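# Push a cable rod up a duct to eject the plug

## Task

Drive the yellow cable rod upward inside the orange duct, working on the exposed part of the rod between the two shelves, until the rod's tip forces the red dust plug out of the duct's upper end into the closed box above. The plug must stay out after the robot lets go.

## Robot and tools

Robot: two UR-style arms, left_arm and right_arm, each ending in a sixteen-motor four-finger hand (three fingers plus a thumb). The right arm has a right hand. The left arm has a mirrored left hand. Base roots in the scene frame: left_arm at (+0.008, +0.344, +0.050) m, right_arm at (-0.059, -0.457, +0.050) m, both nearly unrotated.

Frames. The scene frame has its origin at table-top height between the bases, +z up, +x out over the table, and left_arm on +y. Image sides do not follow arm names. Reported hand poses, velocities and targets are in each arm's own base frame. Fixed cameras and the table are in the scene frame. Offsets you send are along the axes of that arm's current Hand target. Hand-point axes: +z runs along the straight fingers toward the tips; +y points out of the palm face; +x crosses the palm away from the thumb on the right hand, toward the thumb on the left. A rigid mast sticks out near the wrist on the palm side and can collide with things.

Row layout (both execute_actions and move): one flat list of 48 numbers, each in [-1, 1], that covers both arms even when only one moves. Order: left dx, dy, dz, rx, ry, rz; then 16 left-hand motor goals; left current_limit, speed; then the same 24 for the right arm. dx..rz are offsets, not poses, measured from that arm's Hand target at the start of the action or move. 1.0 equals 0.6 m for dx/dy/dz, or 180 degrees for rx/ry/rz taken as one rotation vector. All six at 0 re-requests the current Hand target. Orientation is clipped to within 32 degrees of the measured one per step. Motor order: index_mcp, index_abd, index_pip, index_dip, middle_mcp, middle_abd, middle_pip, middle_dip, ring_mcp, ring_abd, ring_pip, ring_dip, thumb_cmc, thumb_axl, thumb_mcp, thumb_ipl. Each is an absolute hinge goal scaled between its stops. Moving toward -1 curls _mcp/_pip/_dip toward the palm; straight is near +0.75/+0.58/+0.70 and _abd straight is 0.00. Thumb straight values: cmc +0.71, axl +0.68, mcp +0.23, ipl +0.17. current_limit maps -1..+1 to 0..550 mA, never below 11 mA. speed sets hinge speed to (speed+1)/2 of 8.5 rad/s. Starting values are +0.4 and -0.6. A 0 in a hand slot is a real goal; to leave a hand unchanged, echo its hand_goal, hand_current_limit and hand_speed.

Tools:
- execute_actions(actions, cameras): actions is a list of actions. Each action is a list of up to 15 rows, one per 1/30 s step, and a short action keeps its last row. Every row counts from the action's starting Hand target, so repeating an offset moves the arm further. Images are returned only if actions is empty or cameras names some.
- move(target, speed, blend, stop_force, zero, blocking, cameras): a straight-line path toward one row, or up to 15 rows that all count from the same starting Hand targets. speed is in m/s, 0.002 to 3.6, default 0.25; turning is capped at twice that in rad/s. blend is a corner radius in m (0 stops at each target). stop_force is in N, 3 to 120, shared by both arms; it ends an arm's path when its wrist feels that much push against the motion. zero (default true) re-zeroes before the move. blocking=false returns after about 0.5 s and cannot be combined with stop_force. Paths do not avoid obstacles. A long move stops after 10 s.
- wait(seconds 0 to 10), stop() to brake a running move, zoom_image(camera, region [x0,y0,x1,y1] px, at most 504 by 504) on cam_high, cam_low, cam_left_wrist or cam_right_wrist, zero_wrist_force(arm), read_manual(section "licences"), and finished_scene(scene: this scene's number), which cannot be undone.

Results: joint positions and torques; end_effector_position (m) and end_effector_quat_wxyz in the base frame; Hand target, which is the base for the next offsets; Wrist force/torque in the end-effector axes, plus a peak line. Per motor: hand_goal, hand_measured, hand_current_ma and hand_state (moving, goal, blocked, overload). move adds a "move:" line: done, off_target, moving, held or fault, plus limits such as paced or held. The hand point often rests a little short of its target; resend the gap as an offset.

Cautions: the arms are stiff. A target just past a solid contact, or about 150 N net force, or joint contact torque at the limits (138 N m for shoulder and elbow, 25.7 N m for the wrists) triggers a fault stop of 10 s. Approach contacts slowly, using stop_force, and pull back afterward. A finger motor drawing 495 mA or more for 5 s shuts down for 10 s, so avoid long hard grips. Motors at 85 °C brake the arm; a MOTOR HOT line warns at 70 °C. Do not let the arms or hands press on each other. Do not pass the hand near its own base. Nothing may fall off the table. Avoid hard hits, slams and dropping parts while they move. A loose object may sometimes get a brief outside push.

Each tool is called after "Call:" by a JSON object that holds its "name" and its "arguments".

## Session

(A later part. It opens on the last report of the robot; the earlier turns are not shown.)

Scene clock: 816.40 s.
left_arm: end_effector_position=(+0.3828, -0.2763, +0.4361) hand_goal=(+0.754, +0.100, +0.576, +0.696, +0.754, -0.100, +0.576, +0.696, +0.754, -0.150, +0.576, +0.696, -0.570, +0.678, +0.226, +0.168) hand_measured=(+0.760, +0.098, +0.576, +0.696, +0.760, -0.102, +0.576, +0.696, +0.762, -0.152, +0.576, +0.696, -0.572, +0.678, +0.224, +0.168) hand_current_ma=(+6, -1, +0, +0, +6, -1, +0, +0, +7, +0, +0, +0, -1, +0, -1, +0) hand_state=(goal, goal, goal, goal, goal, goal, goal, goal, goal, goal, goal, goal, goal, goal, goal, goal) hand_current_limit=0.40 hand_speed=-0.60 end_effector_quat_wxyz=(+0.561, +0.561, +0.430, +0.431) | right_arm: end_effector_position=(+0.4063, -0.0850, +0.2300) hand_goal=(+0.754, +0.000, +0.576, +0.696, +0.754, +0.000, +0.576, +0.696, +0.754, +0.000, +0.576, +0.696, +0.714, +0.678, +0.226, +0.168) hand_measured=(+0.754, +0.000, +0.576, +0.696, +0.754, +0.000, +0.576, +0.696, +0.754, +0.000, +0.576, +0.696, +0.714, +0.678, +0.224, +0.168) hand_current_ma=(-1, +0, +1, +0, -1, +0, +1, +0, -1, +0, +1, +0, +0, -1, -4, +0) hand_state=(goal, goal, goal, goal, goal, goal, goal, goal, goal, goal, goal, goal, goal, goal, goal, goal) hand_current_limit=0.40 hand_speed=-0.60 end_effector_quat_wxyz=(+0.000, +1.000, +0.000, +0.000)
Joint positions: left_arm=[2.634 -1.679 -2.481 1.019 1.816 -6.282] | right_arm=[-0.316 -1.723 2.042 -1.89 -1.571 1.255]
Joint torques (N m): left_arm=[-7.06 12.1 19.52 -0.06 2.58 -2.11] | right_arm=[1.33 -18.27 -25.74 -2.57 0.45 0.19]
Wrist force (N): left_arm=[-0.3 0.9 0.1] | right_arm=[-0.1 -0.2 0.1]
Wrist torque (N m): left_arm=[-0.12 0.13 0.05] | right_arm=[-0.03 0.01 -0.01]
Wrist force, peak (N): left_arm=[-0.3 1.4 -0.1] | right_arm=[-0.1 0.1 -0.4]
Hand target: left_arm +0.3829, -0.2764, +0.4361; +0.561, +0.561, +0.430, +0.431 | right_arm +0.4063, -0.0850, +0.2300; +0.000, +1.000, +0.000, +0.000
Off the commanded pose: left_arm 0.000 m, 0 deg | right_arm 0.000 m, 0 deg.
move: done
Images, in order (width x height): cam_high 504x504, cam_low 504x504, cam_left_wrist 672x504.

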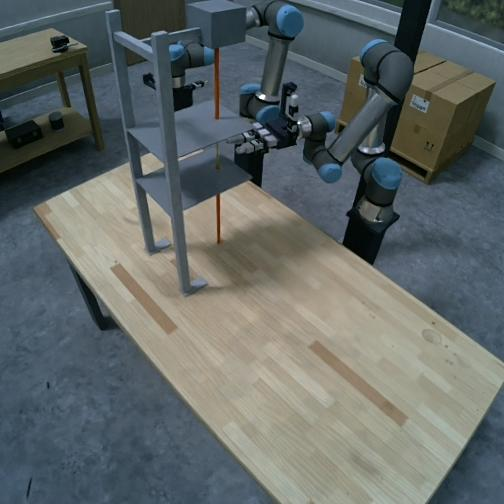

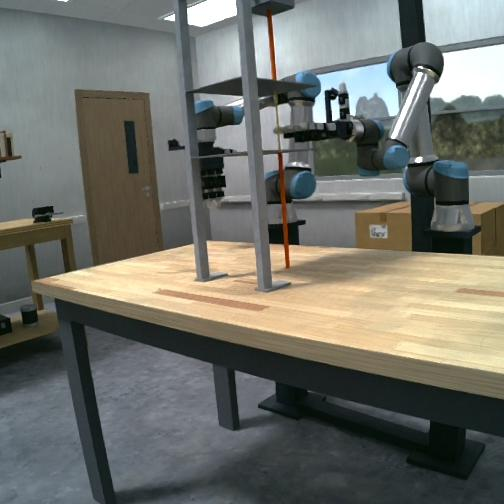

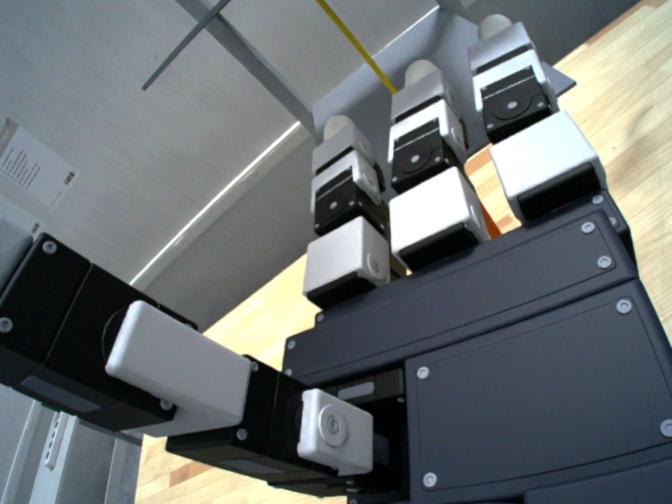

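Call:
{"name": "move", "arguments": {"target": [0,0,0.0833,0,0,0,0.754,0.1,0.576,0.696,0.754,-0.1,0.576,0.696,0.754,-0.15,0.576,0.696,-0.571,0.678,0.226,0.168,0.4,-0.6,0,0,0,0,0,0,0.754,0,0.576,0.696,0.754,0,0.576,0.696,0.754,0,0.576,0.696,0.714,0.678,0.226,0.168,0.4,-0.6], "speed": 0.1, "stop_force": 6, "cameras": ["cam_left_wrist", "cam_high", "cam_low"]}}

Call:
{"name": "zoom_image", "arguments": {"camera": "cam_left_wrist", "region": [320, 0, 600, 210]}}

Call:
{"name": "zoom_image", "arguments": {"camera": "cam_high", "region": [190, 100, 310, 220]}}

Call:
{"name": "zoom_image", "arguments": {"camera": "cam_low", "region": [240, 70, 340, 170]}}

Scene clock: 845.53 s.
left_arm: end_effector_position=(+0.4312, -0.2893, +0.4361) hand_goal=(+0.754, +0.100, +0.576, +0.696, +0.754, -0.100, +0.576, +0.696, +0.754, -0.150, +0.576, +0.696, -0.570, +0.678, +0.226, +0.168) hand_measured=(+0.760, +0.098, +0.576, +0.696, +0.760, -0.102, +0.576, +0.696, +0.762, -0.152, +0.576, +0.696, -0.572, +0.678, +0.224, +0.168) hand_current_ma=(+6, -1, +0, +0, +6, -1, +0, +0, +7, +0, +0, +0, -1, +0, -1, +0) hand_state=(goal, goal, goal, goal, goal, goal, goal, goal, goal, goal, goal, goal, goal, goal, goal, goal) hand_current_limit=0.40 hand_speed=-0.60 end_effector_quat_wxyz=(+0.561, +0.561, +0.430, +0.431) | right_arm: end_effector_position=(+0.4063, -0.0850, +0.2300) hand_goal=(+0.754, +0.000, +0.576, +0.696, +0.754, +0.000, +0.576, +0.696, +0.754, +0.000, +0.576, +0.696, +0.714, +0.678, +0.226, +0.168) hand_measured=(+0.754, +0.000, +0.576, +0.696, +0.754, +0.000, +0.576, +0.696, +0.754, +0.000, +0.576, +0.696, +0.714, +0.678, +0.224, +0.168) hand_current_ma=(-1, +0, +1, +0, -1, +0, +1, +0, -1, +0, +1, +0, +0, -1, -4, +0) hand_state=(goal, goal, goal, goal, goal, goal, goal, goal, goal, goal, goal, goal, goal, goal, goal, goal) hand_current_limit=0.40 hand_speed=-0.60 end_effector_quat_wxyz=(+0.000, +1.000, +0.000, +0.000)
Joint positions: left_arm=[2.675 -1.762 -2.372 0.994 1.776 -6.282] | right_arm=[-0.316 -1.723 2.042 -1.89 -1.571 1.255]
Joint torques (N m): left_arm=[9.52 15.75 21.07 -0.18 -2.08 0.21] | right_arm=[0.26 -17.52 -24.81 -2.79 0.66 0.18]
Wrist force (N): left_arm=[-0.5 0.9 -0.5] | right_arm=[0.2 0.0 0.2]
Wrist torque (N m): left_arm=[-0.03 0.15 0.08] | right_arm=[-0.03 -0.04 0.02]
Wrist force, peak (N): left_arm=[-0.3 1.5 -0.2] | right_arm=[0.1 0.4 0.3]
Hand target: left_arm +0.4312, -0.2893, +0.4361; +0.561, +0.561, +0.430, +0.431 | right_arm +0.4063, -0.0850, +0.2300; +0.000, +1.000, +0.000, +0.000
Off the commanded pose: left_arm 0.000 m, 0 deg | right_arm 0.000 m, 0 deg.
move: done
Images, in order (width x height): cam_high 504x504, cam_low 504x504, cam_left_wrist 672x504.

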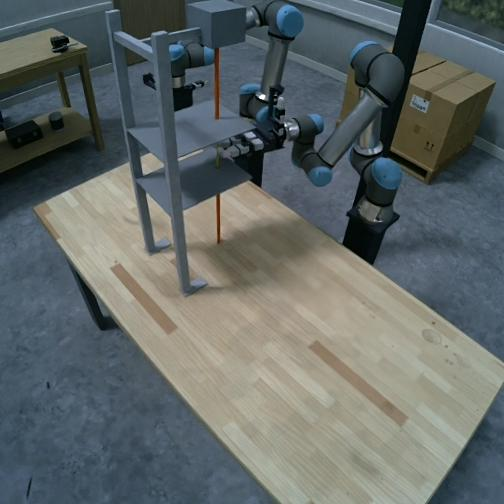

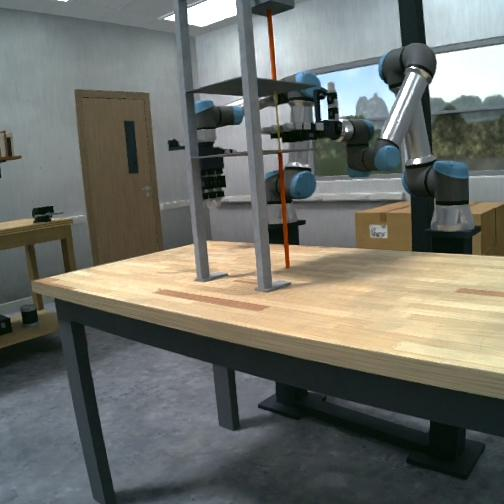

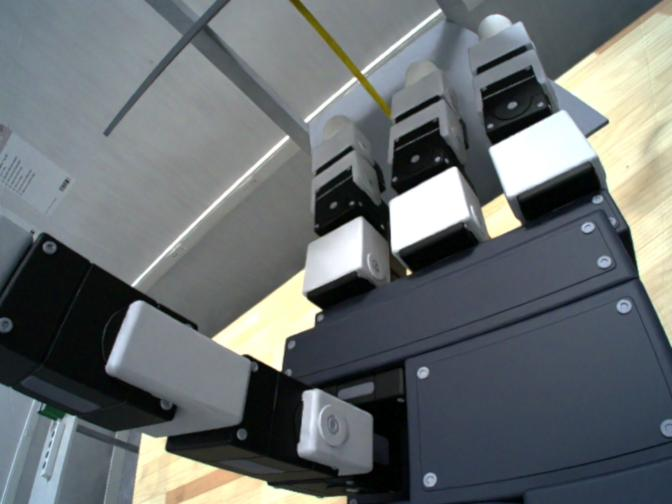

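Scaled by 1.800 from the camera's 672x504 image, which has a finer 960x720 frame.

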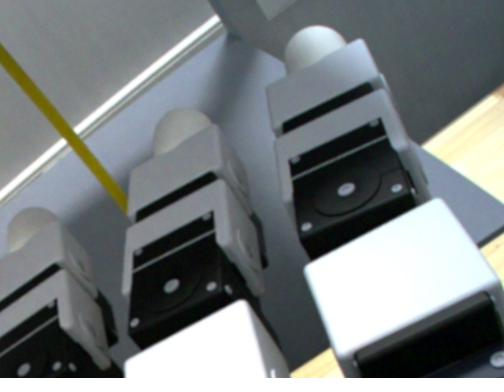

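Scaled by 4.200.

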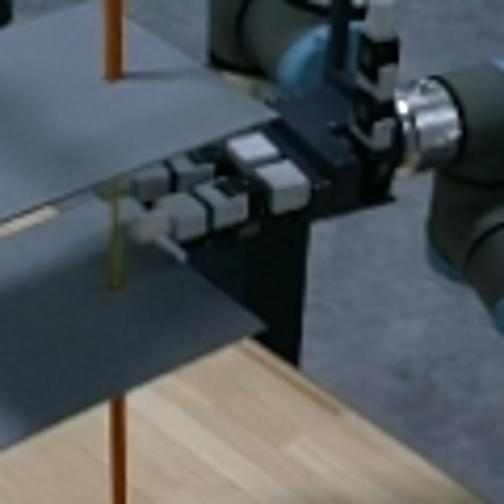

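Scaled by 5.040.

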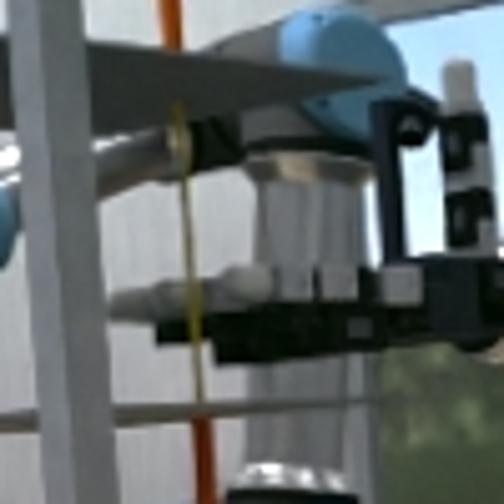

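Call:
{"name": "move", "arguments": {"target": [0,0,0.0333,0,0,0,0.754,0.1,0.576,0.696,0.754,-0.1,0.576,0.696,0.754,-0.15,0.576,0.696,-0.571,0.678,0.226,0.168,0.4,-0.6,0,0,0,0,0,0,0.754,0,0.576,0.696,0.754,0,0.576,0.696,0.754,0,0.576,0.696,0.714,0.678,0.226,0.168,0.4,-0.6], "speed": 0.05, "stop_force": 4, "cameras": ["cam_left_wrist", "cam_high", "cam_low"]}}

Call:
{"name": "zoom_image", "arguments": {"camera": "cam_left_wrist", "region": [320, 0, 600, 210]}}

Call:
{"name": "zoom_image", "arguments": {"camera": "cam_high", "region": [190, 120, 270, 200]}}

Call:
{"name": "zoom_image", "arguments": {"camera": "cam_low", "region": [250, 80, 330, 160]}}

Scene clock: 867.97 s.
left_arm: end_effector_position=(+0.4504, -0.2945, +0.4362) hand_goal=(+0.754, +0.100, +0.576, +0.696, +0.754, -0.100, +0.576, +0.696, +0.754, -0.150, +0.576, +0.696, -0.570, +0.678, +0.226, +0.168) hand_measured=(+0.760, +0.098, +0.576, +0.696, +0.760, -0.102, +0.576, +0.696, +0.762, -0.152, +0.576, +0.696, -0.572, +0.678, +0.224, +0.168) hand_current_ma=(+6, -1, +0, +0, +6, -1, +0, +0, +7, +0, +0, +0, -1, +0, -1, +0) hand_state=(goal, goal, goal, goal, goal, goal, goal, goal, goal, goal, goal, goal, goal, goal, goal, goal) hand_current_limit=0.40 hand_speed=-0.60 end_effector_quat_wxyz=(+0.561, +0.561, +0.430, +0.431) | right_arm: end_effector_position=(+0.4063, -0.0850, +0.2300) hand_goal=(+0.754, +0.000, +0.576, +0.696, +0.754, +0.000, +0.576, +0.696, +0.754, +0.000, +0.576, +0.696, +0.714, +0.678, +0.226, +0.168) hand_measured=(+0.754, +0.000, +0.576, +0.696, +0.754, +0.000, +0.576, +0.696, +0.754, +0.000, +0.576, +0.696, +0.714, +0.678, +0.224, +0.168) hand_current_ma=(-1, +0, +1, +0, -1, +0, +1, +0, -1, +0, +1, +0, +0, -1, -4, +0) hand_state=(goal, goal, goal, goal, goal, goal, goal, goal, goal, goal, goal, goal, goal, goal, goal, goal) hand_current_limit=0.40 hand_speed=-0.60 end_effector_quat_wxyz=(+0.000, +1.000, +0.000, +0.000)
Joint positions: left_arm=[2.688 -1.795 -2.326 0.981 1.763 -6.282] | right_arm=[-0.316 -1.723 2.042 -1.89 -1.571 1.255]
Joint torques (N m): left_arm=[8.78 18.59 22.23 -0.08 -1.75 -0.7] | right_arm=[1.14 -17.13 -24.47 -2.67 0.79 0.31]
Wrist force (N): left_arm=[-0.1 1.0 -0.5] | right_arm=[0.1 0.1 0.1]
Wrist torque (N m): left_arm=[-0.05 0.10 0.11] | right_arm=[0.00 -0.01 0.01]
Wrist force, peak (N): left_arm=[-0.3 1.2 -0.6] | right_arm=[0.4 0.0 -0.3]
Hand target: left_arm +0.4505, -0.2945, +0.4362; +0.561, +0.561, +0.430, +0.431 | right_arm +0.4063, -0.0850, +0.2300; +0.000, +1.000, +0.000, +0.000
Off the commanded pose: left_arm 0.000 m, 0 deg | right_arm 0.000 m, 0 deg.
move: done
Images, in order (width x height): cam_high 504x504, cam_low 504x504, cam_left_wrist 672x504.

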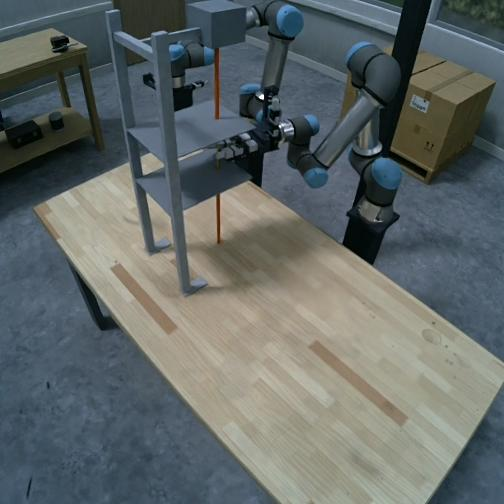

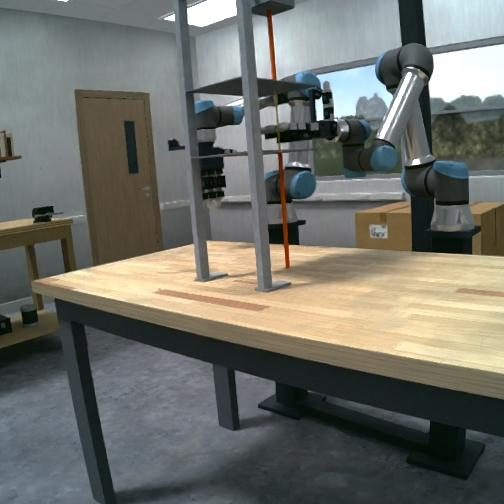

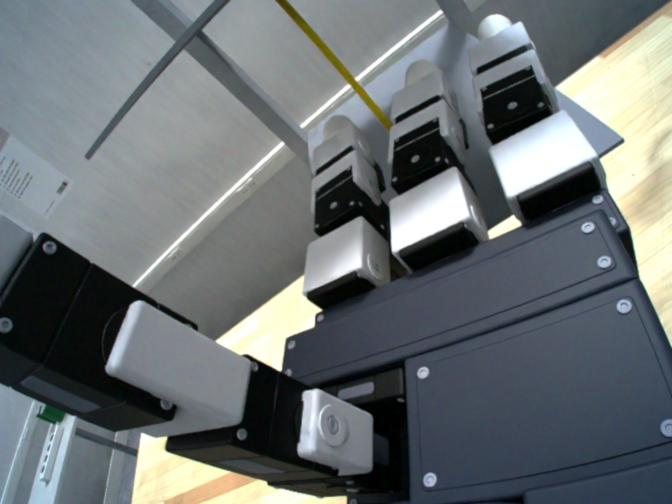

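Scaled by 1.800 from the camera's 672x504 image, which has a finer 960x720 frame.

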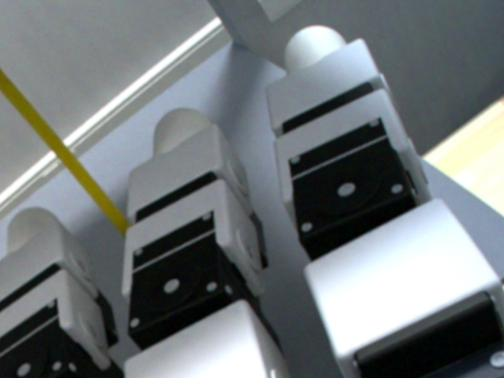

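Scaled by 6.300.

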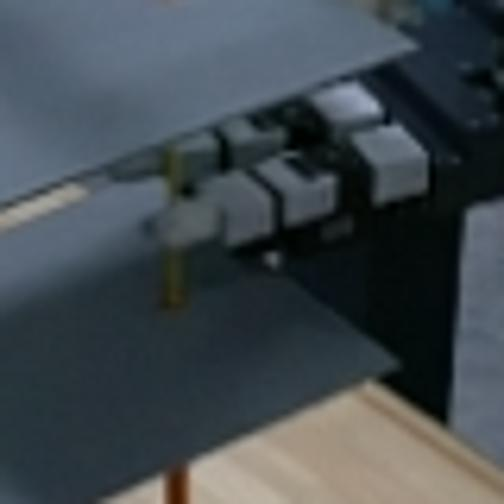

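Scaled by 6.300.

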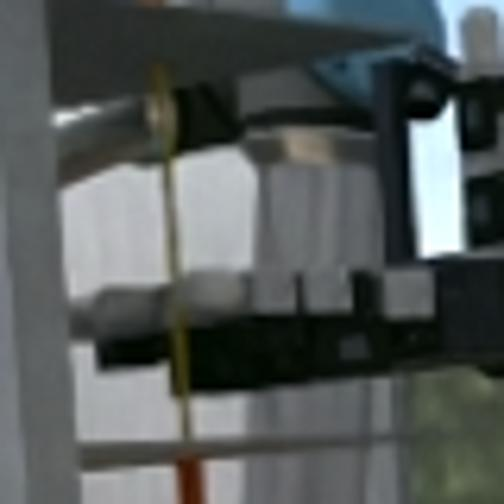

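Call:
{"name": "move", "arguments": {"target": [0,0,0,0,0,0,0.754,-0.25,0.576,0.696,0.754,0.25,0.576,0.696,0.754,-0.15,0.576,0.696,-0.571,0.678,0.226,0.168,0.2,-0.8,0,0,0,0,0,0,0.754,0,0.576,0.696,0.754,0,0.576,0.696,0.754,0,0.576,0.696,0.714,0.678,0.226,0.168,0.4,-0.6], "speed": 0.05, "cameras": ["cam_left_wrist", "cam_high"]}}

Call:
{"name": "zoom_image", "arguments": {"camera": "cam_left_wrist", "region": [320, 0, 600, 210]}}

Call:
{"name": "zoom_image", "arguments": {"camera": "cam_high", "region": [190, 120, 270, 200]}}

Scene clock: 878.50 s.
left_arm: end_effector_position=(+0.4505, -0.2945, +0.4362) hand_goal=(+0.754, -0.250, +0.576, +0.696, +0.754, +0.250, +0.576, +0.696, +0.754, -0.150, +0.576, +0.696, -0.570, +0.678, +0.226, +0.168) hand_measured=(+0.760, -0.102, +0.576, +0.696, +0.760, +0.098, +0.576, +0.696, +0.762, -0.152, +0.576, +0.696, -0.572, +0.678, +0.224, +0.168) hand_current_ma=(+6, +330, +0, +0, +6, -330, +0, +0, +7, +0, +0, +0, -1, +0, -1, +0) hand_state=(goal, blocked, goal, goal, goal, blocked, goal, goal, goal, goal, goal, goal, goal, goal, goal, goal) hand_current_limit=0.20 hand_speed=-0.80 end_effector_quat_wxyz=(+0.561, +0.561, +0.430, +0.431) | right_arm: end_effector_position=(+0.4063, -0.0850, +0.2300) hand_goal=(+0.754, +0.000, +0.576, +0.696, +0.754, +0.000, +0.576, +0.696, +0.754, +0.000, +0.576, +0.696, +0.714, +0.678, +0.226, +0.168) hand_measured=(+0.754, +0.000, +0.576, +0.696, +0.754, +0.000, +0.576, +0.696, +0.754, +0.000, +0.576, +0.696, +0.714, +0.678, +0.224, +0.168) hand_current_ma=(-1, +0, +1, +0, -1, +0, +1, +0, -1, +0, +1, +0, +0, -1, -4, +0) hand_state=(goal, goal, goal, goal, goal, goal, goal, goal, goal, goal, goal, goal, goal, goal, goal, goal) hand_current_limit=0.40 hand_speed=-0.60 end_effector_quat_wxyz=(+0.000, +1.000, +0.000, +0.000)
Joint positions: left_arm=[2.688 -1.795 -2.326 0.981 1.763 -6.282] | right_arm=[-0.316 -1.723 2.042 -1.89 -1.571 1.255]
Joint torques (N m): left_arm=[8.32 17.61 21.02 -0.01 -2.11 -2.07] | right_arm=[0.98 -17.04 -25.53 -2.92 0.9 0.28]
Wrist force (N): left_arm=[-0.2 0.9 -0.2] | right_arm=[-0.2 0.1 0.0]
Wrist torque (N m): left_arm=[-0.08 0.11 0.10] | right_arm=[0.02 0.03 -0.01]
Wrist force, peak (N): left_arm=[-0.3 1.2 -0.1] | right_arm=[-0.2 0.2 0.4]
Hand target: left_arm +0.4505, -0.2945, +0.4362; +0.561, +0.561, +0.430, +0.431 | right_arm +0.4063, -0.0850, +0.2300; +0.000, +1.000, +0.000, +0.000
Off the commanded pose: left_arm 0.000 m, 0 deg | right_arm 0.000 m, 0 deg.
move: done
Images, in order (width x height): cam_high 504x504, cam_left_wrist 672x504.

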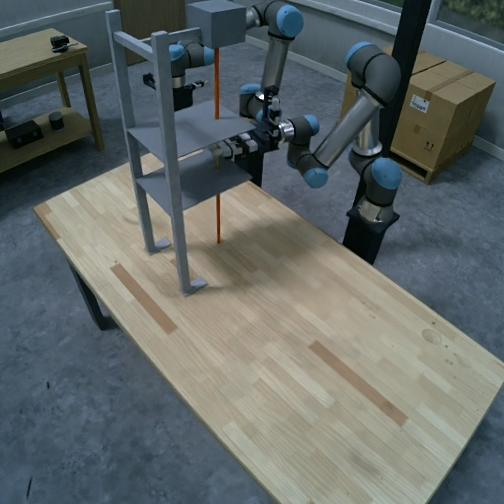

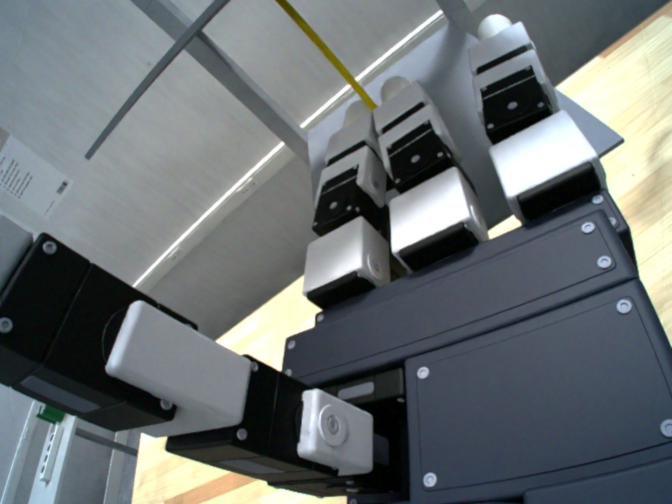

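Scaled by 1.800 from the camera's 672x504 image, which has a finer 960x720 frame.

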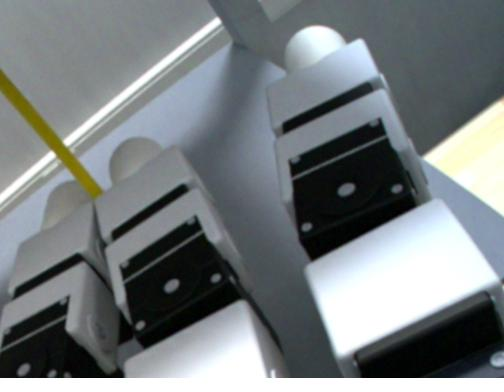

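Scaled by 6.300.

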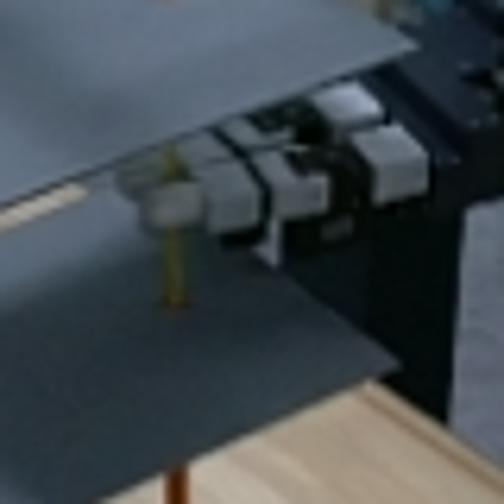

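Call:
{"name": "move", "arguments": {"target": [[0,0,0,0,0,0,0.754,-0.25,0.576,0.696,0.754,0.25,0.576,0.696,0.754,-0.15,0.576,0.696,-0.571,0.678,0.226,0.168,0.75,-0.8,0,0,0,0,0,0,0.754,0,0.576,0.696,0.754,0,0.576,0.696,0.754,0,0.576,0.696,0.714,0.678,0.226,0.168,0.4,-0.6],[0,0.0333,0,0,0,0,0.754,-0.25,0.576,0.696,0.754,0.25,0.576,0.696,0.754,-0.15,0.576,0.696,-0.571,0.678,0.226,0.168,0.75,-0.8,0,0,0,0,0,0,0.754,0,0.576,0.696,0.754,0,0.576,0.696,0.754,0,0.576,0.696,0.714,0.678,0.226,0.168,0.4,-0.6]], "speed": 0.03, "cameras": ["cam_left_wrist", "cam_high"]}}

Call:
{"name": "zoom_image", "arguments": {"camera": "cam_left_wrist", "region": [320, 0, 600, 210]}}

Call:
{"name": "zoom_image", "arguments": {"camera": "cam_high", "region": [190, 120, 270, 200]}}

Scene clock: 902.47 s.
left_arm: end_effector_position=(+0.4504, -0.2945, +0.4560) hand_goal=(+0.754, -0.250, +0.576, +0.696, +0.754, +0.250, +0.576, +0.696, +0.754, -0.150, +0.576, +0.696, -0.570, +0.678, +0.226, +0.168) hand_measured=(+0.760, -0.104, +0.576, +0.696, +0.760, +0.100, +0.576, +0.696, +0.762, -0.152, +0.576, +0.696, -0.572, +0.678, +0.224, +0.168) hand_current_ma=(+6, +403, +0, +0, +6, -414, +0, +0, +7, +0, +0, +0, -1, +0, -1, +0) hand_state=(goal, blocked, goal, goal, goal, blocked, goal, goal, goal, goal, goal, goal, goal, goal, goal, goal) hand_current_limit=0.75 hand_speed=-0.80 end_effector_quat_wxyz=(+0.561, +0.561, +0.430, +0.431) | right_arm: end_effector_position=(+0.4063, -0.0850, +0.2300) hand_goal=(+0.754, +0.000, +0.576, +0.696, +0.754, +0.000, +0.576, +0.696, +0.754, +0.000, +0.576, +0.696, +0.714, +0.678, +0.226, +0.168) hand_measured=(+0.754, +0.000, +0.576, +0.696, +0.754, +0.000, +0.576, +0.696, +0.754, +0.000, +0.576, +0.696, +0.714, +0.678, +0.224, +0.168) hand_current_ma=(-1, +0, +1, +0, -1, +0, +1, +0, -1, +0, +1, +0, +0, -1, -4, +0) hand_state=(goal, goal, goal, goal, goal, goal, goal, goal, goal, goal, goal, goal, goal, goal, goal, goal) hand_current_limit=0.40 hand_speed=-0.60 end_effector_quat_wxyz=(+0.000, +1.000, +0.000, +0.000)
Joint positions: left_arm=[2.688 -1.743 -2.31 0.913 1.763 -6.282] | right_arm=[-0.316 -1.723 2.042 -1.89 -1.571 1.255]
Joint torques (N m): left_arm=[-3.81 31.51 21.54 0.11 0.5 0.39] | right_arm=[0.08 -18.91 -26.48 -2.92 0.84 0.26]
Wrist force (N): left_arm=[-0.5 0.9 -0.2] | right_arm=[-0.1 0.2 0.1]
Wrist torque (N m): left_arm=[-0.08 0.14 0.09] | right_arm=[0.02 0.00 0.01]
Wrist force, peak (N): left_arm=[-0.6 1.3 -0.2] | right_arm=[-0.2 0.3 0.1]
Hand target: left_arm +0.4504, -0.2945, +0.4561; +0.561, +0.561, +0.430, +0.431 | right_arm +0.4063, -0.0850, +0.2300; +0.000, +1.000, +0.000, +0.000
Off the commanded pose: left_arm 0.000 m, 0 deg | right_arm 0.000 m, 0 deg.
move: done
Images, in order (width x height): cam_high 504x504, cam_left_wrist 672x504.

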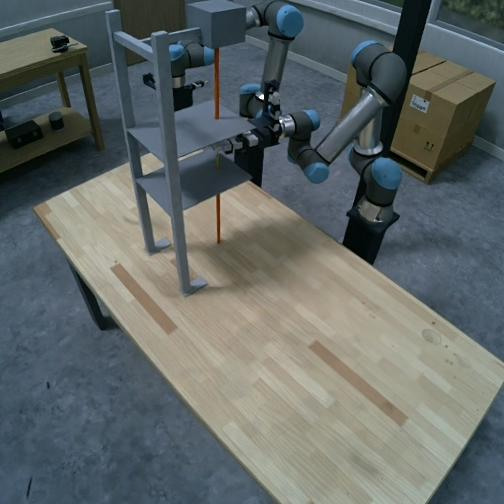

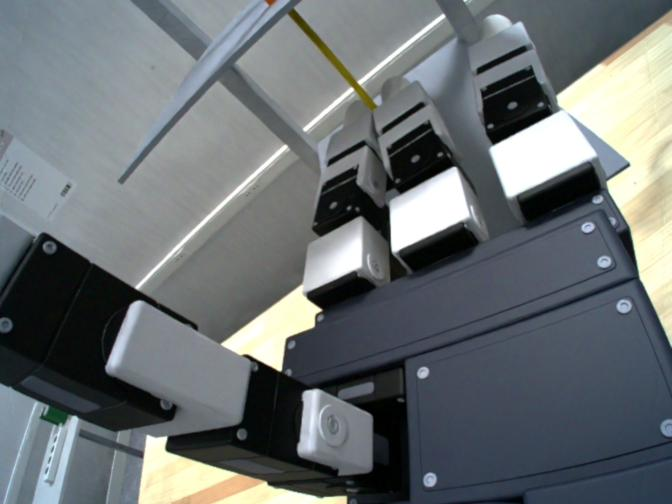

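Scaled by 1.800 from the camera's 672x504 image, which has a finer 960x720 frame.

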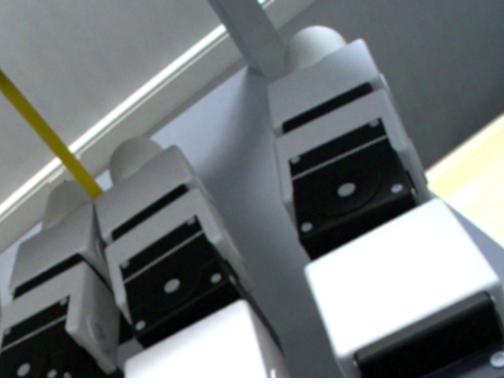

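Scaled by 6.300.

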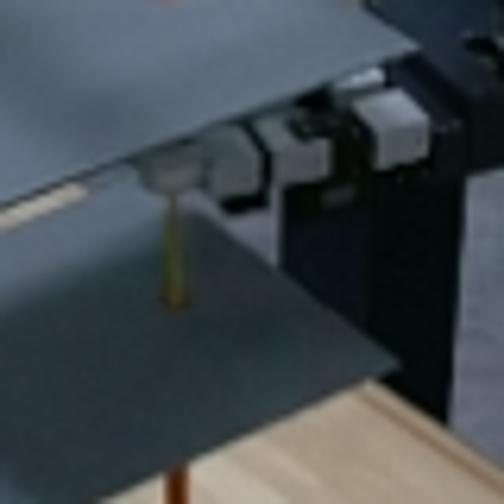

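Call:
{"name": "move", "arguments": {"target": [[0,0,0,0,0,0,0.754,0.03,0.576,0.696,0.754,-0.03,0.576,0.696,0.754,-0.15,0.576,0.696,-0.571,0.678,0.226,0.168,0.2,-0.7,0,0,0,0,0,0,0.754,0,0.576,0.696,0.754,0,0.576,0.696,0.754,0,0.576,0.696,0.714,0.678,0.226,0.168,0.4,-0.6],[0,-0.0167,0.03,0,0,0,0.754,-0.25,0.576,0.696,0.754,0.25,0.576,0.696,0.754,-0.15,0.576,0.696,-0.571,0.678,0.226,0.168,0.2,-0.8,0,0,0,0,0,0,0.754,0,0.576,0.696,0.754,0,0.576,0.696,0.754,0,0.576,0.696,0.714,0.678,0.226,0.168,0.4,-0.6]], "speed": 0.05, "cameras": ["cam_left_wrist", "cam_high"]}}

Call:
{"name": "zoom_image", "arguments": {"camera": "cam_left_wrist", "region": [320, 0, 600, 210]}}

Scene clock: 936.23 s.
left_arm: end_effector_position=(+0.4678, -0.2991, +0.4461) hand_goal=(+0.754, -0.250, +0.576, +0.696, +0.754, +0.250, +0.576, +0.696, +0.754, -0.150, +0.576, +0.696, -0.570, +0.678, +0.226, +0.168) hand_measured=(+0.760, -0.086, +0.576, +0.696, +0.760, +0.076, +0.576, +0.696, +0.762, -0.152, +0.576, +0.696, -0.572, +0.678, +0.224, +0.168) hand_current_ma=(+6, +330, +0, +0, +6, -330, +0, +0, +7, +0, +0, +0, -1, +0, -1, +0) hand_state=(goal, blocked, goal, goal, goal, moving, goal, goal, goal, goal, goal, goal, goal, goal, goal, goal) hand_current_limit=0.20 hand_speed=-0.80 end_effector_quat_wxyz=(+0.561, +0.561, +0.430, +0.431) | right_arm: end_effector_position=(+0.4063, -0.0850, +0.2300) hand_goal=(+0.754, +0.000, +0.576, +0.696, +0.754, +0.000, +0.576, +0.696, +0.754, +0.000, +0.576, +0.696, +0.714, +0.678, +0.226, +0.168) hand_measured=(+0.754, +0.000, +0.576, +0.696, +0.754, +0.000, +0.576, +0.696, +0.754, +0.000, +0.576, +0.696, +0.714, +0.678, +0.224, +0.168) hand_current_ma=(-1, +0, +1, +0, -1, +0, +1, +0, -1, +0, +1, +0, +0, -1, -4, +0) hand_state=(goal, goal, goal, goal, goal, goal, goal, goal, goal, goal, goal, goal, goal, goal, goal, goal) hand_current_limit=0.40 hand_speed=-0.60 end_effector_quat_wxyz=(+0.000, +1.000, +0.000, +0.000)
Joint positions: left_arm=[2.698 -1.799 -2.277 0.935 1.752 -6.282] | right_arm=[-0.316 -1.723 2.042 -1.89 -1.571 1.255]
Joint torques (N m): left_arm=[8.88 17.97 21.26 3.42 -2.2 0.62] | right_arm=[0.17 -18.11 -25.02 -2.8 0.88 0.03]
Wrist force (N): left_arm=[-0.3 1.1 -0.1] | right_arm=[-0.1 0.0 0.0]
Wrist torque (N m): left_arm=[-0.09 0.13 0.07] | right_arm=[-0.01 0.01 -0.01]
Wrist force, peak (N): left_arm=[-0.7 1.4 -0.3] | right_arm=[0.1 0.4 -0.2]
Hand target: left_arm +0.4678, -0.2991, +0.4461; +0.561, +0.561, +0.430, +0.431 | right_arm +0.4063, -0.0850, +0.2300; +0.000, +1.000, +0.000, +0.000
Off the commanded pose: left_arm 0.000 m, 0 deg | right_arm 0.000 m, 0 deg.
move: done
Images, in order (width x height): cam_high 504x504, cam_left_wrist 672x504.

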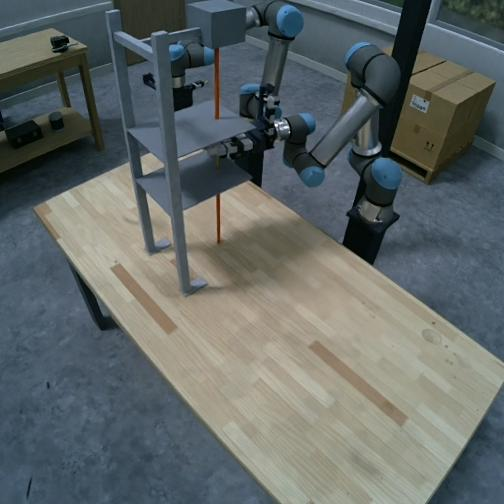

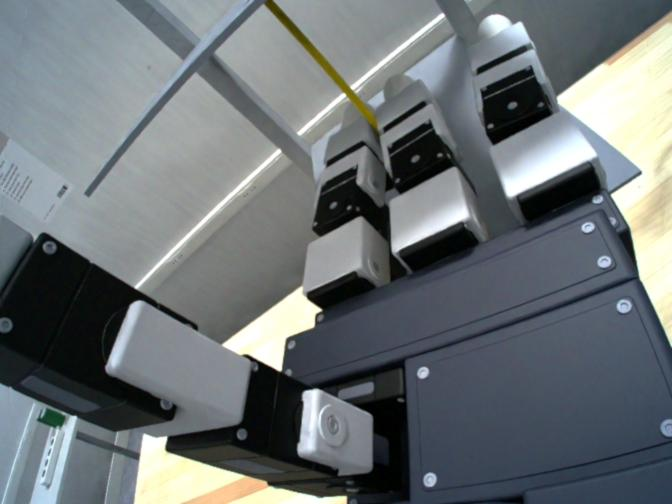

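Scaled by 1.800 from the camera's 672x504 image, which has a finer 960x720 frame.

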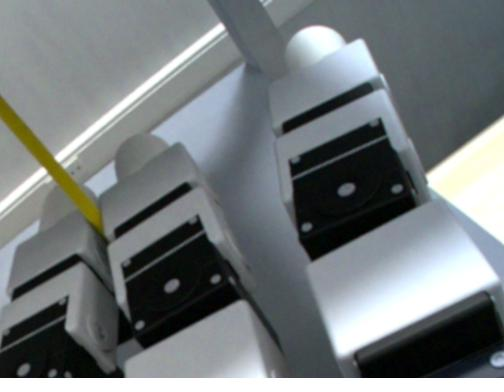

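Call:
{"name": "move", "arguments": {"target": [[0,0,0,0,0,0,0.754,-0.25,0.576,0.696,0.754,0.25,0.576,0.696,0.754,-0.15,0.576,0.696,-0.571,0.678,0.226,0.168,0.7,-0.8,0,0,0,0,0,0,0.754,0,0.576,0.696,0.754,0,0.576,0.696,0.754,0,0.576,0.696,0.714,0.678,0.226,0.168,0.4,-0.6],[0,0.025,0,0,0,0,0.754,-0.25,0.576,0.696,0.754,0.25,0.576,0.696,0.754,-0.15,0.576,0.696,-0.571,0.678,0.226,0.168,0.7,-0.8,0,0,0,0,0,0,0.754,0,0.576,0.696,0.754,0,0.576,0.696,0.754,0,0.576,0.696,0.714,0.678,0.226,0.168,0.4,-0.6]], "speed": 0.02, "cameras": ["cam_left_wrist", "cam_high"]}}

Call:
{"name": "zoom_image", "arguments": {"camera": "cam_left_wrist", "region": [320, 0, 600, 210]}}

Call:
{"name": "zoom_image", "arguments": {"camera": "cam_high", "region": [190, 120, 270, 200]}}

Scene clock: 949.50 s.
left_arm: end_effector_position=(+0.4678, -0.2991, +0.4610) hand_goal=(+0.754, -0.250, +0.576, +0.696, +0.754, +0.250, +0.576, +0.696, +0.754, -0.150, +0.576, +0.696, -0.570, +0.678, +0.226, +0.168) hand_measured=(+0.762, -0.090, +0.576, +0.696, +0.762, +0.078, +0.576, +0.696, +0.762, -0.152, +0.576, +0.696, -0.572, +0.678, +0.224, +0.168) hand_current_ma=(+7, +456, +0, +0, +8, -467, +0, +0, +7, +0, +0, +0, -1, +0, -1, +0) hand_state=(goal, blocked, goal, goal, goal, blocked, goal, goal, goal, goal, goal, goal, goal, goal, goal, goal) hand_current_limit=0.70 hand_speed=-0.80 end_effector_quat_wxyz=(+0.561, +0.561, +0.430, +0.431) | right_arm: end_effector_position=(+0.4063, -0.0850, +0.2300) hand_goal=(+0.754, +0.000, +0.576, +0.696, +0.754, +0.000, +0.576, +0.696, +0.754, +0.000, +0.576, +0.696, +0.714, +0.678, +0.226, +0.168) hand_measured=(+0.754, +0.000, +0.576, +0.696, +0.754, +0.000, +0.576, +0.696, +0.754, +0.000, +0.576, +0.696, +0.714, +0.678, +0.224, +0.168) hand_current_ma=(-1, +0, +1, +0, -1, +0, +1, +0, -1, +0, +1, +0, +0, -1, -4, +0) hand_state=(goal, goal, goal, goal, goal, goal, goal, goal, goal, goal, goal, goal, goal, goal, goal, goal) hand_current_limit=0.40 hand_speed=-0.60 end_effector_quat_wxyz=(+0.000, +1.000, +0.000, +0.000)
Joint positions: left_arm=[2.698 -1.763 -2.264 0.886 1.752 -6.282] | right_arm=[-0.316 -1.723 2.042 -1.89 -1.571 1.255]
Joint torques (N m): left_arm=[-1.61 35.22 23.03 0.18 0.19 0.5] | right_arm=[1.1 -18.5 -26.12 -2.82 1.08 0.05]
Wrist force (N): left_arm=[-0.6 0.9 -0.6] | right_arm=[-0.3 -0.1 0.2]
Wrist torque (N m): left_arm=[-0.01 0.15 0.05] | right_arm=[-0.03 0.03 -0.02]
Wrist force, peak (N): left_arm=[-0.5 1.4 -0.3] | right_arm=[-0.2 0.4 0.2]
Hand target: left_arm +0.4678, -0.2991, +0.4611; +0.561, +0.561, +0.430, +0.431 | right_arm +0.4063, -0.0850, +0.2300; +0.000, +1.000, +0.000, +0.000
Off the commanded pose: left_arm 0.000 m, 0 deg | right_arm 0.000 m, 0 deg.
move: done
Images, in order (width x height): cam_high 504x504, cam_left_wrist 672x504.

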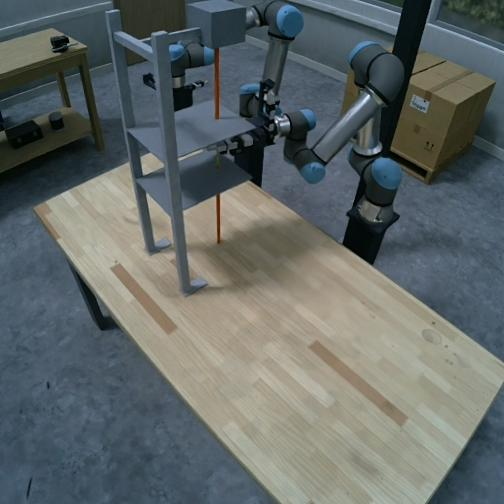

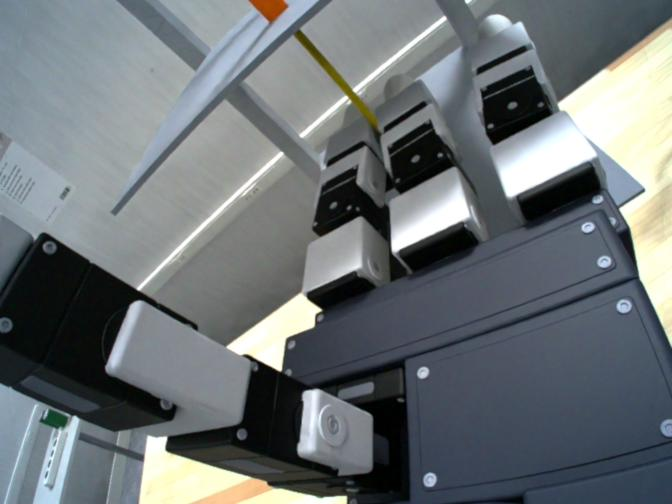

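Scaled by 1.800 from the camera's 672x504 image, which has a finer 960x720 frame.

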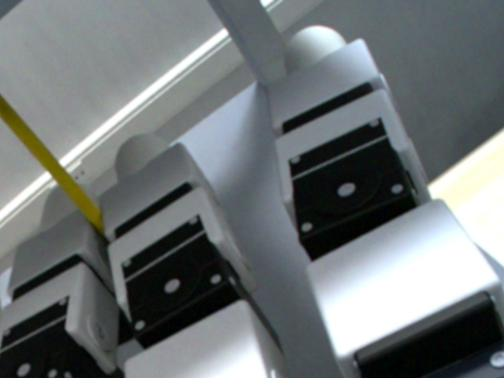

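Scaled by 6.300.

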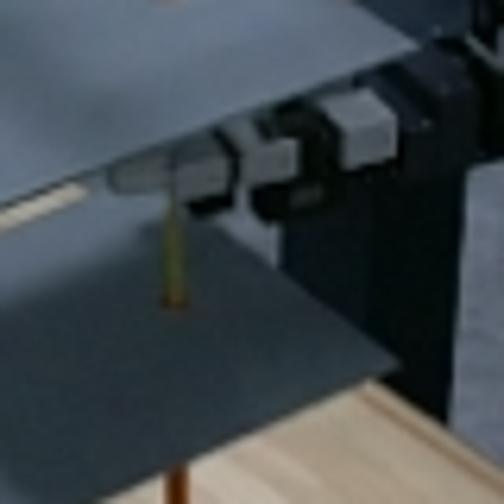

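Call:
{"name": "move", "arguments": {"target": [0.008,0,0,0,0,0,0.754,-0.25,0.576,0.696,0.754,0.25,0.576,0.696,0.754,-0.15,0.576,0.696,-0.571,0.678,0.226,0.168,0.7,-0.8,0,0,0,0,0,0,0.754,0,0.576,0.696,0.754,0,0.576,0.696,0.754,0,0.576,0.696,0.714,0.678,0.226,0.168,0.4,-0.6], "speed": 0.02, "cameras": ["cam_left_wrist"]}}

Call:
{"name": "zoom_image", "arguments": {"camera": "cam_left_wrist", "region": [200, 0, 480, 210]}}

Scene clock: 960.23 s.
left_arm: end_effector_position=(+0.4690, -0.2946, +0.4612) hand_goal=(+0.754, -0.250, +0.576, +0.696, +0.754, +0.250, +0.576, +0.696, +0.754, -0.150, +0.576, +0.696, -0.570, +0.678, +0.226, +0.168) hand_measured=(+0.762, -0.136, +0.576, +0.696, +0.762, +0.038, +0.576, +0.696, +0.762, -0.152, +0.576, +0.696, -0.572, +0.678, +0.224, +0.168) hand_current_ma=(+7, +281, +0, +0, +8, -467, +0, +0, +7, +0, +0, +0, -1, +0, -1, +0) hand_state=(goal, blocked, goal, goal, goal, blocked, goal, goal, goal, goal, goal, goal, goal, goal, goal, goal) hand_current_limit=0.70 hand_speed=-0.80 end_effector_quat_wxyz=(+0.561, +0.561, +0.430, +0.431) | right_arm: end_effector_position=(+0.4063, -0.0850, +0.2300) hand_goal=(+0.754, +0.000, +0.576, +0.696, +0.754, +0.000, +0.576, +0.696, +0.754, +0.000, +0.576, +0.696, +0.714, +0.678, +0.226, +0.168) hand_measured=(+0.754, +0.000, +0.576, +0.696, +0.754, +0.000, +0.576, +0.696, +0.754, +0.000, +0.576, +0.696, +0.714, +0.678, +0.224, +0.168) hand_current_ma=(-1, +0, +1, +0, -1, +0, +1, +0, -1, +0, +1, +0, +0, -1, -4, +0) hand_state=(goal, goal, goal, goal, goal, goal, goal, goal, goal, goal, goal, goal, goal, goal, goal, goal) hand_current_limit=0.40 hand_speed=-0.60 end_effector_quat_wxyz=(+0.000, +1.000, +0.000, +0.000)
Joint positions: left_arm=[2.713 -1.757 -2.271 0.888 1.738 -6.282] | right_arm=[-0.316 -1.723 2.042 -1.89 -1.571 1.255]
Joint torques (N m): left_arm=[11.99 34.56 5.7 3.61 0.71 -1.94] | right_arm=[0.59 -19.12 -25.58 -2.77 0.95 0.11]
Wrist force (N): left_arm=[-9.4 1.0 1.1] | right_arm=[0.0 0.0 0.0]
Wrist torque (N m): left_arm=[-0.20 -0.55 -0.64] | right_arm=[0.00 0.01 0.00]
Wrist force, peak (N): left_arm=[-9.7 1.0 1.1] | right_arm=[-0.4 0.0 -0.1]
Hand target: left_arm +0.4690, -0.2945, +0.4612; +0.561, +0.561, +0.430, +0.431 | right_arm +0.4063, -0.0850, +0.2300; +0.000, +1.000, +0.000, +0.000
Off the commanded pose: left_arm 0.000 m, 0 deg | right_arm 0.000 m, 0 deg.
move: done
Images, in order (width x height): cam_left_wrist 672x504.

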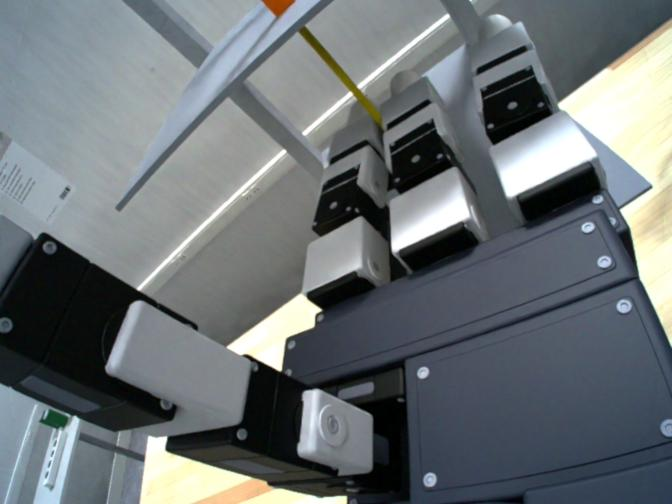

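Scaled by 1.800 from the camera's 672x504 image, which has a finer 960x720 frame.

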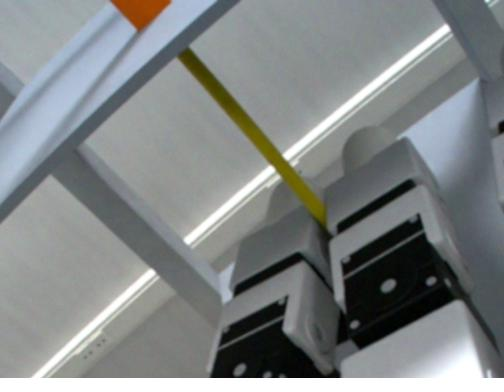

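Call:
{"name": "move", "arguments": {"target": [[-0.008,0,0,0,0,0,0.754,-0.25,0.576,0.696,0.754,0.25,0.576,0.696,0.754,-0.15,0.576,0.696,-0.571,0.678,0.226,0.168,0.7,-0.8,0,0,0,0,0,0,0.754,0,0.576,0.696,0.754,0,0.576,0.696,0.754,0,0.576,0.696,0.714,0.678,0.226,0.168,0.4,-0.6],[-0.008,0,0,0,0,0,0.754,0,0.576,0.696,0.754,0,0.576,0.696,0.754,-0.15,0.576,0.696,-0.571,0.678,0.226,0.168,0.2,-0.8,0,0,0,0,0,0,0.754,0,0.576,0.696,0.754,0,0.576,0.696,0.754,0,0.576,0.696,0.714,0.678,0.226,0.168,0.4,-0.6],[-0.008,0,0,0,0,0,0.754,-0.25,0.576,0.696,0.754,0.25,0.576,0.696,0.754,-0.15,0.576,0.696,-0.571,0.678,0.226,0.168,0.7,-0.8,0,0,0,0,0,0,0.754,0,0.576,0.696,0.754,0,0.576,0.696,0.754,0,0.576,0.696,0.714,0.678,0.226,0.168,0.4,-0.6],[-0.008,-0.02,0,0,0,0,0.754,-0.25,0.576,0.696,0.754,0.25,0.576,0.696,0.754,-0.15,0.576,0.696,-0.571,0.678,0.226,0.168,0.7,-0.8,0,0,0,0,0,0,0.754,0,0.576,0.696,0.754,0,0.576,0.696,0.754,0,0.576,0.696,0.714,0.678,0.226,0.168,0.4,-0.6]], "speed": 0.03, "cameras": ["cam_left_wrist"]}}

Scene clock: 995.10 s.
left_arm: end_effector_position=(+0.4678, -0.2991, +0.4493) hand_goal=(+0.754, -0.250, +0.576, +0.696, +0.754, +0.250, +0.576, +0.696, +0.754, -0.150, +0.576, +0.696, -0.570, +0.678, +0.226, +0.168) hand_measured=(+0.736, -0.090, +0.564, +0.696, +0.738, +0.078, +0.566, +0.696, +0.762, -0.152, +0.576, +0.696, -0.572, +0.678, +0.224, +0.168) hand_current_ma=(-25, +456, -13, +0, -19, -467, -10, +0, +7, +0, +0, +0, -1, +0, -1, +0) hand_state=(goal, blocked, goal, goal, goal, blocked, goal, goal, goal, goal, goal, goal, goal, goal, goal, goal) hand_current_limit=0.70 hand_speed=-0.80 end_effector_quat_wxyz=(+0.561, +0.561, +0.430, +0.431) | right_arm: end_effector_position=(+0.4063, -0.0850, +0.2300) hand_goal=(+0.754, +0.000, +0.576, +0.696, +0.754, +0.000, +0.576, +0.696, +0.754, +0.000, +0.576, +0.696, +0.714, +0.678, +0.226, +0.168) hand_measured=(+0.754, +0.000, +0.576, +0.696, +0.754, +0.000, +0.576, +0.696, +0.754, +0.000, +0.576, +0.696, +0.714, +0.678, +0.224, +0.168) hand_current_ma=(-1, +0, +1, +0, -1, +0, +1, +0, -1, +0, +1, +0, +0, -1, -4, +0) hand_state=(goal, goal, goal, goal, goal, goal, goal, goal, goal, goal, goal, goal, goal, goal, goal, goal) hand_current_limit=0.40 hand_speed=-0.60 end_effector_quat_wxyz=(+0.000, +1.000, +0.000, +0.000)
Joint positions: left_arm=[2.698 -1.791 -2.274 0.925 1.752 -6.282] | right_arm=[-0.316 -1.723 2.042 -1.89 -1.571 1.255]
Joint torques (N m): left_arm=[5.26 14.89 3.55 2.49 -0.21 -0.67] | right_arm=[0.04 -20.02 -26.46 -3.01 0.91 0.12]
Wrist force (N): left_arm=[0.3 5.3 0.7] | right_arm=[0.1 0.1 0.0]
Wrist torque (N m): left_arm=[-0.35 0.22 0.12] | right_arm=[0.01 -0.02 0.01]
Wrist force, peak (N): left_arm=[-9.9 1.2 1.1] | right_arm=[0.1 0.4 -0.1]
Hand target: left_arm +0.4678, -0.2991, +0.4491; +0.561, +0.561, +0.430, +0.431 | right_arm +0.4063, -0.0850, +0.2300; +0.000, +1.000, +0.000, +0.000
Off the commanded pose: left_arm 0.000 m, 0 deg | right_arm 0.000 m, 0 deg.
move: done
Images, in order (width x height): cam_left_wrist 672x504.

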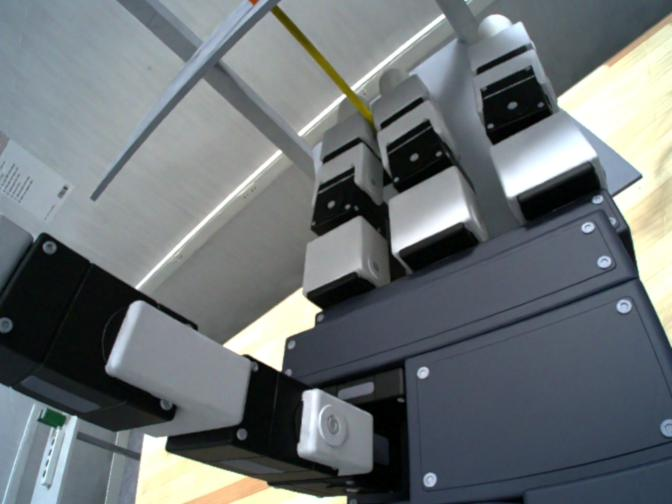

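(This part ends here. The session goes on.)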